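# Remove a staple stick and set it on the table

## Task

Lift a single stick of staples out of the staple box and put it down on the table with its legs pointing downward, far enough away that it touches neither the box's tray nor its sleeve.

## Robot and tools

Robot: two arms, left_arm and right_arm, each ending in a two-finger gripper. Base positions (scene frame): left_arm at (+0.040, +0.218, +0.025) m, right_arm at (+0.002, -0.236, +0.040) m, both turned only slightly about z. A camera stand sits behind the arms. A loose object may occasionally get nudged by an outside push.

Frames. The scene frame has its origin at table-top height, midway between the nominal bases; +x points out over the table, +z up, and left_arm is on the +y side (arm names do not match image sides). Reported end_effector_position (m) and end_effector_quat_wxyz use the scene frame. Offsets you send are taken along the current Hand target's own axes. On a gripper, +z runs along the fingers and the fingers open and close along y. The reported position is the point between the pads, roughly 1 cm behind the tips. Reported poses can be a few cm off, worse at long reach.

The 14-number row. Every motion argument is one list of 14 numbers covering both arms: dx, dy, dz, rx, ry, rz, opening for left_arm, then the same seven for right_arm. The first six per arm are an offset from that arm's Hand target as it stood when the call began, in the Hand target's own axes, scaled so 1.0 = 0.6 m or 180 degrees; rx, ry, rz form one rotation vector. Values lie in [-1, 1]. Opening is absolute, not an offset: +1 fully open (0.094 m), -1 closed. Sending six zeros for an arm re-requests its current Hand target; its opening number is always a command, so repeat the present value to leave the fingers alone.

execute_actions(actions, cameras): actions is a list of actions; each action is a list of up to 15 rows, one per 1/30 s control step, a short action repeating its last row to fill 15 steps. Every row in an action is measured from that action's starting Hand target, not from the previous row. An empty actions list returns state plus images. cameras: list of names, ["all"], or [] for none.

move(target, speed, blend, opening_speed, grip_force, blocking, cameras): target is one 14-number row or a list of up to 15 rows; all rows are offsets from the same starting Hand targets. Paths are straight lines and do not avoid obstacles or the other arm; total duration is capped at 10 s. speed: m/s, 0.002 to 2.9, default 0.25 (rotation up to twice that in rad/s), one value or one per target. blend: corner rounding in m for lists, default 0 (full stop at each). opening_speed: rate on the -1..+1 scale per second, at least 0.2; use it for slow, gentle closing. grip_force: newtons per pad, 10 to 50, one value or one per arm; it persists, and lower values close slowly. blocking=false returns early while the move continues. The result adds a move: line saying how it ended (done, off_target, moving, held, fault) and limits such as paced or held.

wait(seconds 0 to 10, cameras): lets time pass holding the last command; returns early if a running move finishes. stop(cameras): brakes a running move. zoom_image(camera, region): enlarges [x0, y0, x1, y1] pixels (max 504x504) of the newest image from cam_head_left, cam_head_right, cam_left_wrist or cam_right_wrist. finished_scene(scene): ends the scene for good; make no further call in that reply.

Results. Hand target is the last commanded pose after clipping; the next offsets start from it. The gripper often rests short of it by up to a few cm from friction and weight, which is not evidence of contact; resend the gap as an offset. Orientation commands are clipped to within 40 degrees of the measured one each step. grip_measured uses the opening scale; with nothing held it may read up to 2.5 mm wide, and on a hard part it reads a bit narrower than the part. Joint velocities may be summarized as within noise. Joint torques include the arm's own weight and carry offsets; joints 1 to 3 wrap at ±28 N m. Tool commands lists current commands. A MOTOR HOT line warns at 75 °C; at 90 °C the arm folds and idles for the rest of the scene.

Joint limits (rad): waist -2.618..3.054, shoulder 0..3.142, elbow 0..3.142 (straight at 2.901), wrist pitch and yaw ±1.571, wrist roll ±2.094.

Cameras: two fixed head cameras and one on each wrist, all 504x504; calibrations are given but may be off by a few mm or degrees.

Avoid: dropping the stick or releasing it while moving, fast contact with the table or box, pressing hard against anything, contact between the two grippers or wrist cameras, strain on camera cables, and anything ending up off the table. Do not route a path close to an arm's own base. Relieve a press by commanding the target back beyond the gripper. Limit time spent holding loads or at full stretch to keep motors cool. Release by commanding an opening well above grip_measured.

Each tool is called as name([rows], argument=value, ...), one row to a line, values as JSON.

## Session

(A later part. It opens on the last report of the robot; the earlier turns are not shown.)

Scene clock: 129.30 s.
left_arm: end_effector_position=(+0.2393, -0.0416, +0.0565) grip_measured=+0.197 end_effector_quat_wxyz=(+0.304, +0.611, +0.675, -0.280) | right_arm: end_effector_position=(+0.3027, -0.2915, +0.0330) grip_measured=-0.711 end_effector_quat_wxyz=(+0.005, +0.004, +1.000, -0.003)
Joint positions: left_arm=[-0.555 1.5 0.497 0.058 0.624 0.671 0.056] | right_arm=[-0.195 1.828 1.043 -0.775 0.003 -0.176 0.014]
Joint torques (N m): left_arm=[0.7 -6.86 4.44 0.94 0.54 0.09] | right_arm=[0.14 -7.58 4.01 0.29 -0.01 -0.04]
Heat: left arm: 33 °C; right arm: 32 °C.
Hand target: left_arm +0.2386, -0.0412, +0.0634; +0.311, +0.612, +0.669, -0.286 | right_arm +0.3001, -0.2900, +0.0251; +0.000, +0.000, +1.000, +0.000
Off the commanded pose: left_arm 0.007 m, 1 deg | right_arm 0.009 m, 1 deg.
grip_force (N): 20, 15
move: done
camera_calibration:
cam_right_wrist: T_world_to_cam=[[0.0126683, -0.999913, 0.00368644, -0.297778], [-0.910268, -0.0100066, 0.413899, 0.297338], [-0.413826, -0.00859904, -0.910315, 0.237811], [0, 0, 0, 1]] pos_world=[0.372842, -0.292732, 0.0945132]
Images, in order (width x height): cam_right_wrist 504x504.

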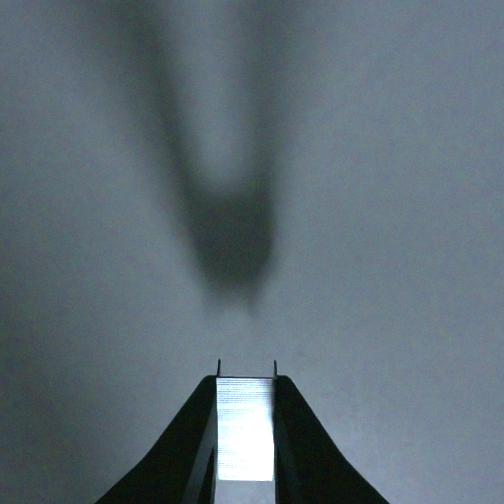

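move(target=[0,0,0,0,0,0,0.2,0,0,0.029,0,0,0,-0.85], cameras=["cam_right_wrist"], speed=0.04)

Scene clock: 130.73 s.
left_arm: end_effector_position=(+0.2393, -0.0416, +0.0565) grip_measured=+0.197 end_effector_quat_wxyz=(+0.304, +0.611, +0.675, -0.280) | right_arm: end_effector_position=(+0.3044, -0.2918, +0.0171) grip_measured=-0.711 end_effector_quat_wxyz=(+0.008, +0.004, +1.000, -0.003)
Joint positions: left_arm=[-0.555 1.5 0.497 0.058 0.624 0.671 0.056] | right_arm=[-0.195 1.863 1.015 -0.706 0.003 -0.176 0.014]
Joint torques (N m): left_arm=[0.7 -6.87 4.44 0.94 0.54 0.09] | right_arm=[0.16 -7.45 3.67 0.25 0 -0.04]
Heat: left arm: 33 °C; right arm: 32 °C.
Hand target: left_arm +0.2386, -0.0412, +0.0634; +0.311, +0.612, +0.669, -0.286 | right_arm +0.3001, -0.2900, +0.0077; +0.000, +0.000, +1.000, +0.000
Off the commanded pose: left_arm 0.007 m, 1 deg | right_arm 0.010 m, 1 deg.
grip_force (N): 20, 15
move: done
camera_calibration:
cam_right_wrist: T_world_to_cam=[[0.0126968, -0.999908, 0.00483462, -0.298041], [-0.912624, -0.00961243, 0.408688, 0.306406], [-0.408603, -0.00960121, -0.912662, 0.222087], [0, 0, 0, 1]] pos_world=[0.374163, -0.292936, 0.0789074]
Images, in order (width x height): cam_right_wrist 504x504.

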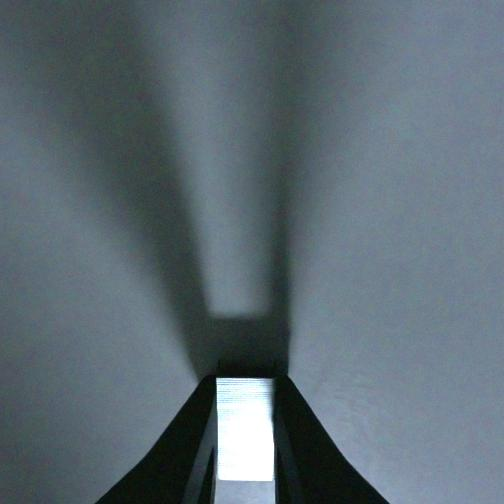

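Step down further in small steps.

move(target=[0,0,0,0,0,0,0.2,0,0,0.005,0,0,0,-0.85], speed=0.02, cameras=["cam_right_wrist"])

zoom_image(camera="cam_right_wrist", region=[180, 280, 320, 420])

Scene clock: 132.03 s.
left_arm: end_effector_position=(+0.2393, -0.0416, +0.0565) grip_measured=+0.197 end_effector_quat_wxyz=(+0.304, +0.611, +0.675, -0.280) | right_arm: end_effector_position=(+0.3072, -0.2923, +0.0171) grip_measured=-0.711 end_effector_quat_wxyz=(+0.014, +0.004, +1.000, -0.004)
Joint positions: left_arm=[-0.555 1.5 0.497 0.058 0.624 0.671 0.056] | right_arm=[-0.195 1.863 1.015 -0.694 0.003 -0.176 0.014]
Joint torques (N m): left_arm=[0.69 -6.86 4.44 0.94 0.55 0.08] | right_arm=[0.14 -6.98 3.3 0.3 -0.02 -0.04]
Heat: left arm: 33 °C; right arm: 32 °C.
Hand target: left_arm +0.2386, -0.0412, +0.0634; +0.311, +0.612, +0.669, -0.286 | right_arm +0.3002, -0.2900, +0.0047; +0.000, +0.000, +1.000, +0.000
Off the commanded pose: left_arm 0.007 m, 1 deg | right_arm 0.015 m, 2 deg.
grip_force (N): 20, 15
move: off_target (right_arm)
camera_calibration:
cam_right_wrist: T_world_to_cam=[[0.012585, -0.999896, 0.00707781, -0.298613], [-0.917142, -0.00872287, 0.398464, 0.310769], [-0.398361, -0.011506, -0.917157, 0.219715], [0, 0, 0, 1]] pos_world=[0.376303, -0.293343, 0.0797965]
Images, in order (width x height): cam_right_wrist 504x504.

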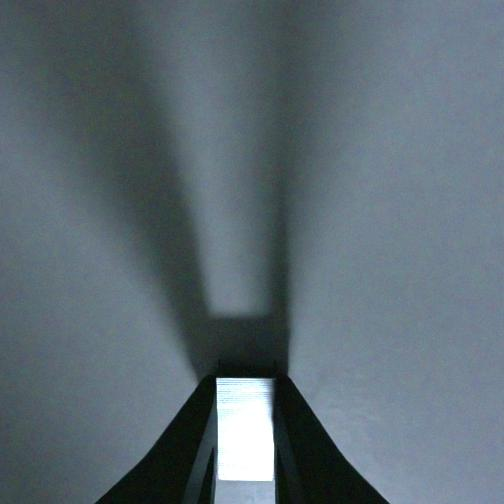

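Scaled by 3.600 from the camera's 504x504 image, which has a finer 720x720 frame.

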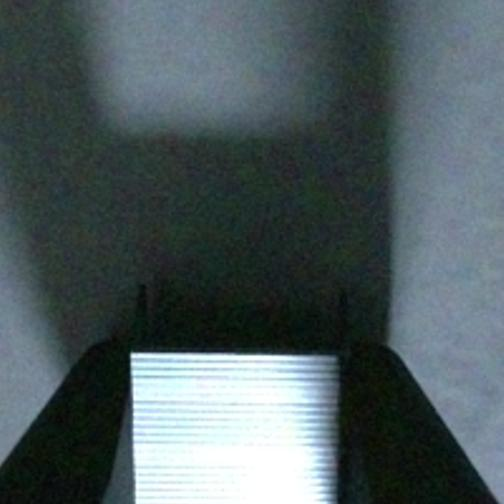

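move(target=[0,0,0,0,0,0,0.2,0.003,0,0.0067,0,0,0,-0.85], speed=0.02, cameras=["cam_right_wrist"])

zoom_image(camera="cam_right_wrist", region=[180, 280, 320, 420])

Scene clock: 134.67 s.
left_arm: end_effector_position=(+0.2393, -0.0416, +0.0565) grip_measured=+0.197 end_effector_quat_wxyz=(+0.304, +0.611, +0.675, -0.280) | right_arm: end_effector_position=(+0.3052, -0.2919, +0.0153) grip_measured=-0.711 end_effector_quat_wxyz=(+0.012, +0.003, +1.000, -0.004)
Joint positions: left_arm=[-0.555 1.5 0.497 0.058 0.624 0.671 0.056] | right_arm=[-0.195 1.864 1.007 -0.689 0.003 -0.177 0.014]
Joint torques (N m): left_arm=[0.69 -6.86 4.44 0.94 0.54 0.09] | right_arm=[0.06 -6.69 2.77 0.46 -0.01 -0.04]
Heat: left arm: 33 °C; right arm: 31 °C.
Hand target: left_arm +0.2386, -0.0412, +0.0634; +0.311, +0.612, +0.669, -0.286 | right_arm +0.2983, -0.2900, +0.0007; +0.000, +0.000, +1.000, +0.000
Off the commanded pose: left_arm 0.007 m, 1 deg | right_arm 0.016 m, 1 deg.
grip_force (N): 20, 15
move: off_target (right_arm)
camera_calibration:
cam_right_wrist: T_world_to_cam=[[0.0137559, -0.999885, 0.00641486, -0.298559], [-0.915767, -0.0100223, 0.401585, 0.308808], [-0.401474, -0.0113987, -0.915799, 0.218167], [0, 0, 0, 1]] pos_world=[0.374492, -0.292943, 0.0776998]
Images, in order (width x height): cam_right_wrist 504x504.

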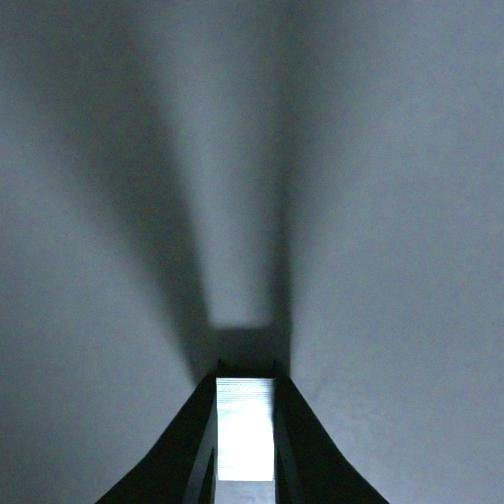

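Scaled by 3.600 from the camera's 504x504 image, which has a finer 720x720 frame.

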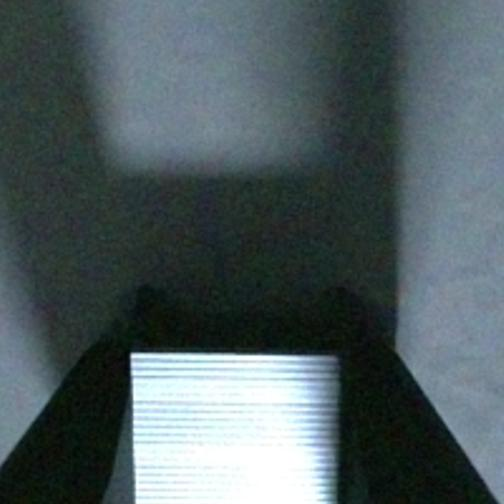

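move(target=[0,0,0,0,0,0,0.2,0.002,0,0.0067,0,0,0,-0.85], speed=0.02, cameras=["cam_right_wrist"])

zoom_image(camera="cam_right_wrist", region=[180, 280, 320, 420])

Scene clock: 135.83 s.
left_arm: end_effector_position=(+0.2393, -0.0416, +0.0565) grip_measured=+0.197 end_effector_quat_wxyz=(+0.304, +0.611, +0.675, -0.280) | right_arm: end_effector_position=(+0.3051, -0.2919, +0.0150) grip_measured=-0.711 end_effector_quat_wxyz=(+0.012, +0.002, +1.000, -0.004)
Joint positions: left_arm=[-0.555 1.5 0.497 0.058 0.624 0.671 0.056] | right_arm=[-0.195 1.864 1.006 -0.687 0.003 -0.178 0.014]
Joint torques (N m): left_arm=[0.69 -6.87 4.44 0.94 0.54 0.09] | right_arm=[-0.05 -6.31 1.95 0.61 0 -0.02]
Heat: left arm: 33 °C; right arm: 31 °C.
Hand target: left_arm +0.2386, -0.0412, +0.0634; +0.311, +0.612, +0.669, -0.286 | right_arm +0.2970, -0.2900, -0.0034; +0.000, +0.000, +1.000, +0.000
Off the commanded pose: left_arm 0.007 m, 1 deg | right_arm 0.020 m, 2 deg.
grip_force (N): 20, 15
move: off_target (right_arm)
camera_calibration:
cam_right_wrist: T_world_to_cam=[[0.0153176, -0.999862, 0.00649079, -0.299041], [-0.915925, -0.0114273, 0.401187, 0.308519], [-0.401057, -0.0120903, -0.915973, 0.217509], [0, 0, 0, 1]] pos_world=[0.374394, -0.292845, 0.0773993]
Images, in order (width x height): cam_right_wrist 504x504.

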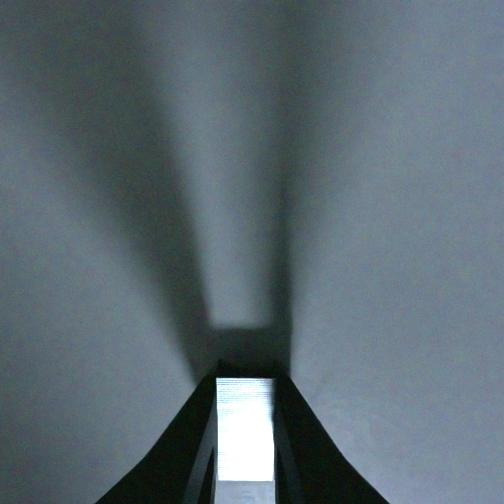

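Scaled by 3.600 from the camera's 504x504 image, which has a finer 720x720 frame.

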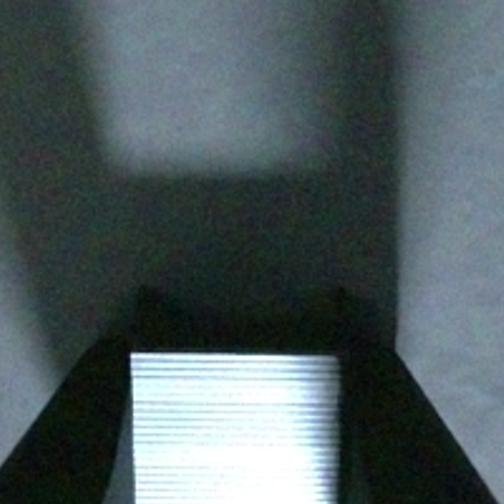

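move([
  [0,0,0,0,0,0,0.2,-0.003,0,-0.0117,0,0,0,-0.85],
  [0,0,0,0,0,0,0.2,-0.003,0,-0.0117,0,0,0,-0.4],
  [0,0,0,0,0,0,0.2,-0.003,0,-0.15,0,0,0,-0.4],
], speed=0.06, opening_speed=0.5, cameras=["cam_right_wrist","cam_head_right"])

zoom_image(camera="cam_right_wrist", region=[150, 220, 380, 450])

Scene clock: 140.27 s.
left_arm: end_effector_position=(+0.2393, -0.0416, +0.0565) grip_measured=+0.197 end_effector_quat_wxyz=(+0.304, +0.611, +0.675, -0.280) | right_arm: end_effector_position=(+0.2896, -0.2899, +0.0731) grip_measured=-0.402 end_effector_quat_wxyz=(-0.022, +0.002, +1.000, +0.000)
Joint positions: left_arm=[-0.555 1.5 0.497 0.058 0.624 0.671 0.056] | right_arm=[-0.195 1.761 1.136 -0.99 0.008 -0.178 0.028]
Joint torques (N m): left_arm=[0.69 -6.87 4.44 0.94 0.54 0.08] | right_arm=[0.08 -10.74 7.86 -0.13 -0.06 -0.02]
Heat: left arm: 33 °C; right arm: 31 °C.
Hand target: left_arm +0.2386, -0.0412, +0.0634; +0.311, +0.612, +0.669, -0.286 | right_arm +0.2990, -0.2899, +0.0866; +0.000, +0.000, +1.000, +0.000
Off the commanded pose: left_arm 0.007 m, 1 deg | right_arm 0.016 m, 3 deg.
grip_force (N): 20, 15
move: off_target (right_arm); target 2's new opening was sent with right_arm's hand 0.013 m and 2 deg from that target
camera_calibration:
cam_right_wrist: T_world_to_cam=[[0.0154998, -0.999877, -0.00227157, -0.296612], [-0.885987, -0.0147872, 0.463474, 0.256828], [-0.463451, -0.00517116, -0.886108, 0.282455], [0, 0, 0, 1]] pos_world=[0.363048, -0.291317, 0.130579]
Images, in order (width x height): cam_head_right 504x504, cam_right_wrist 504x504.

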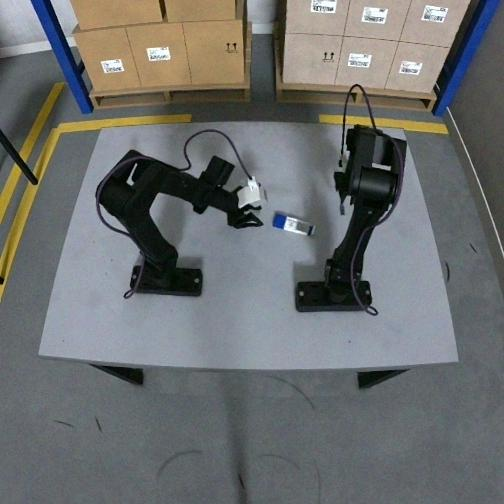

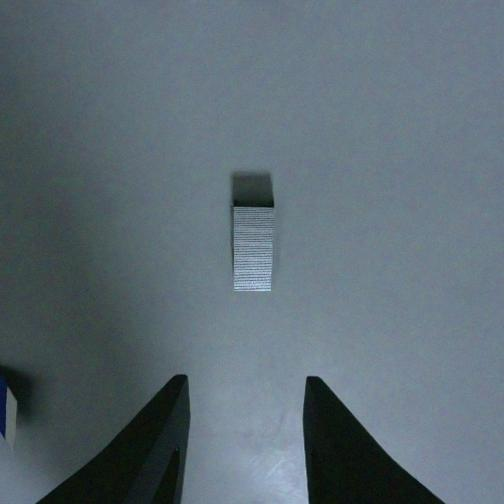

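Scaled by 2.191 from the camera's 504x504 image, which has a finer 720x720 frame.

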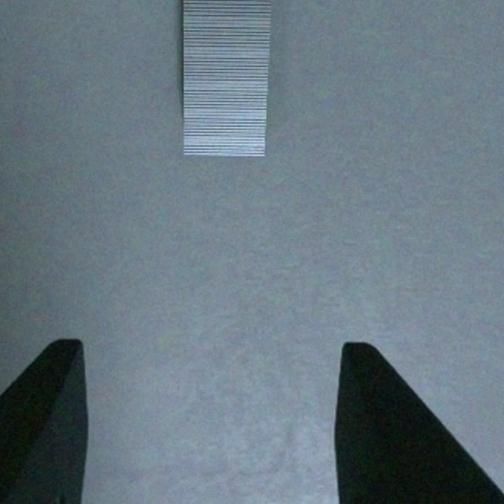

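finished_scene(scene=1)

The scene is finished: the task was done.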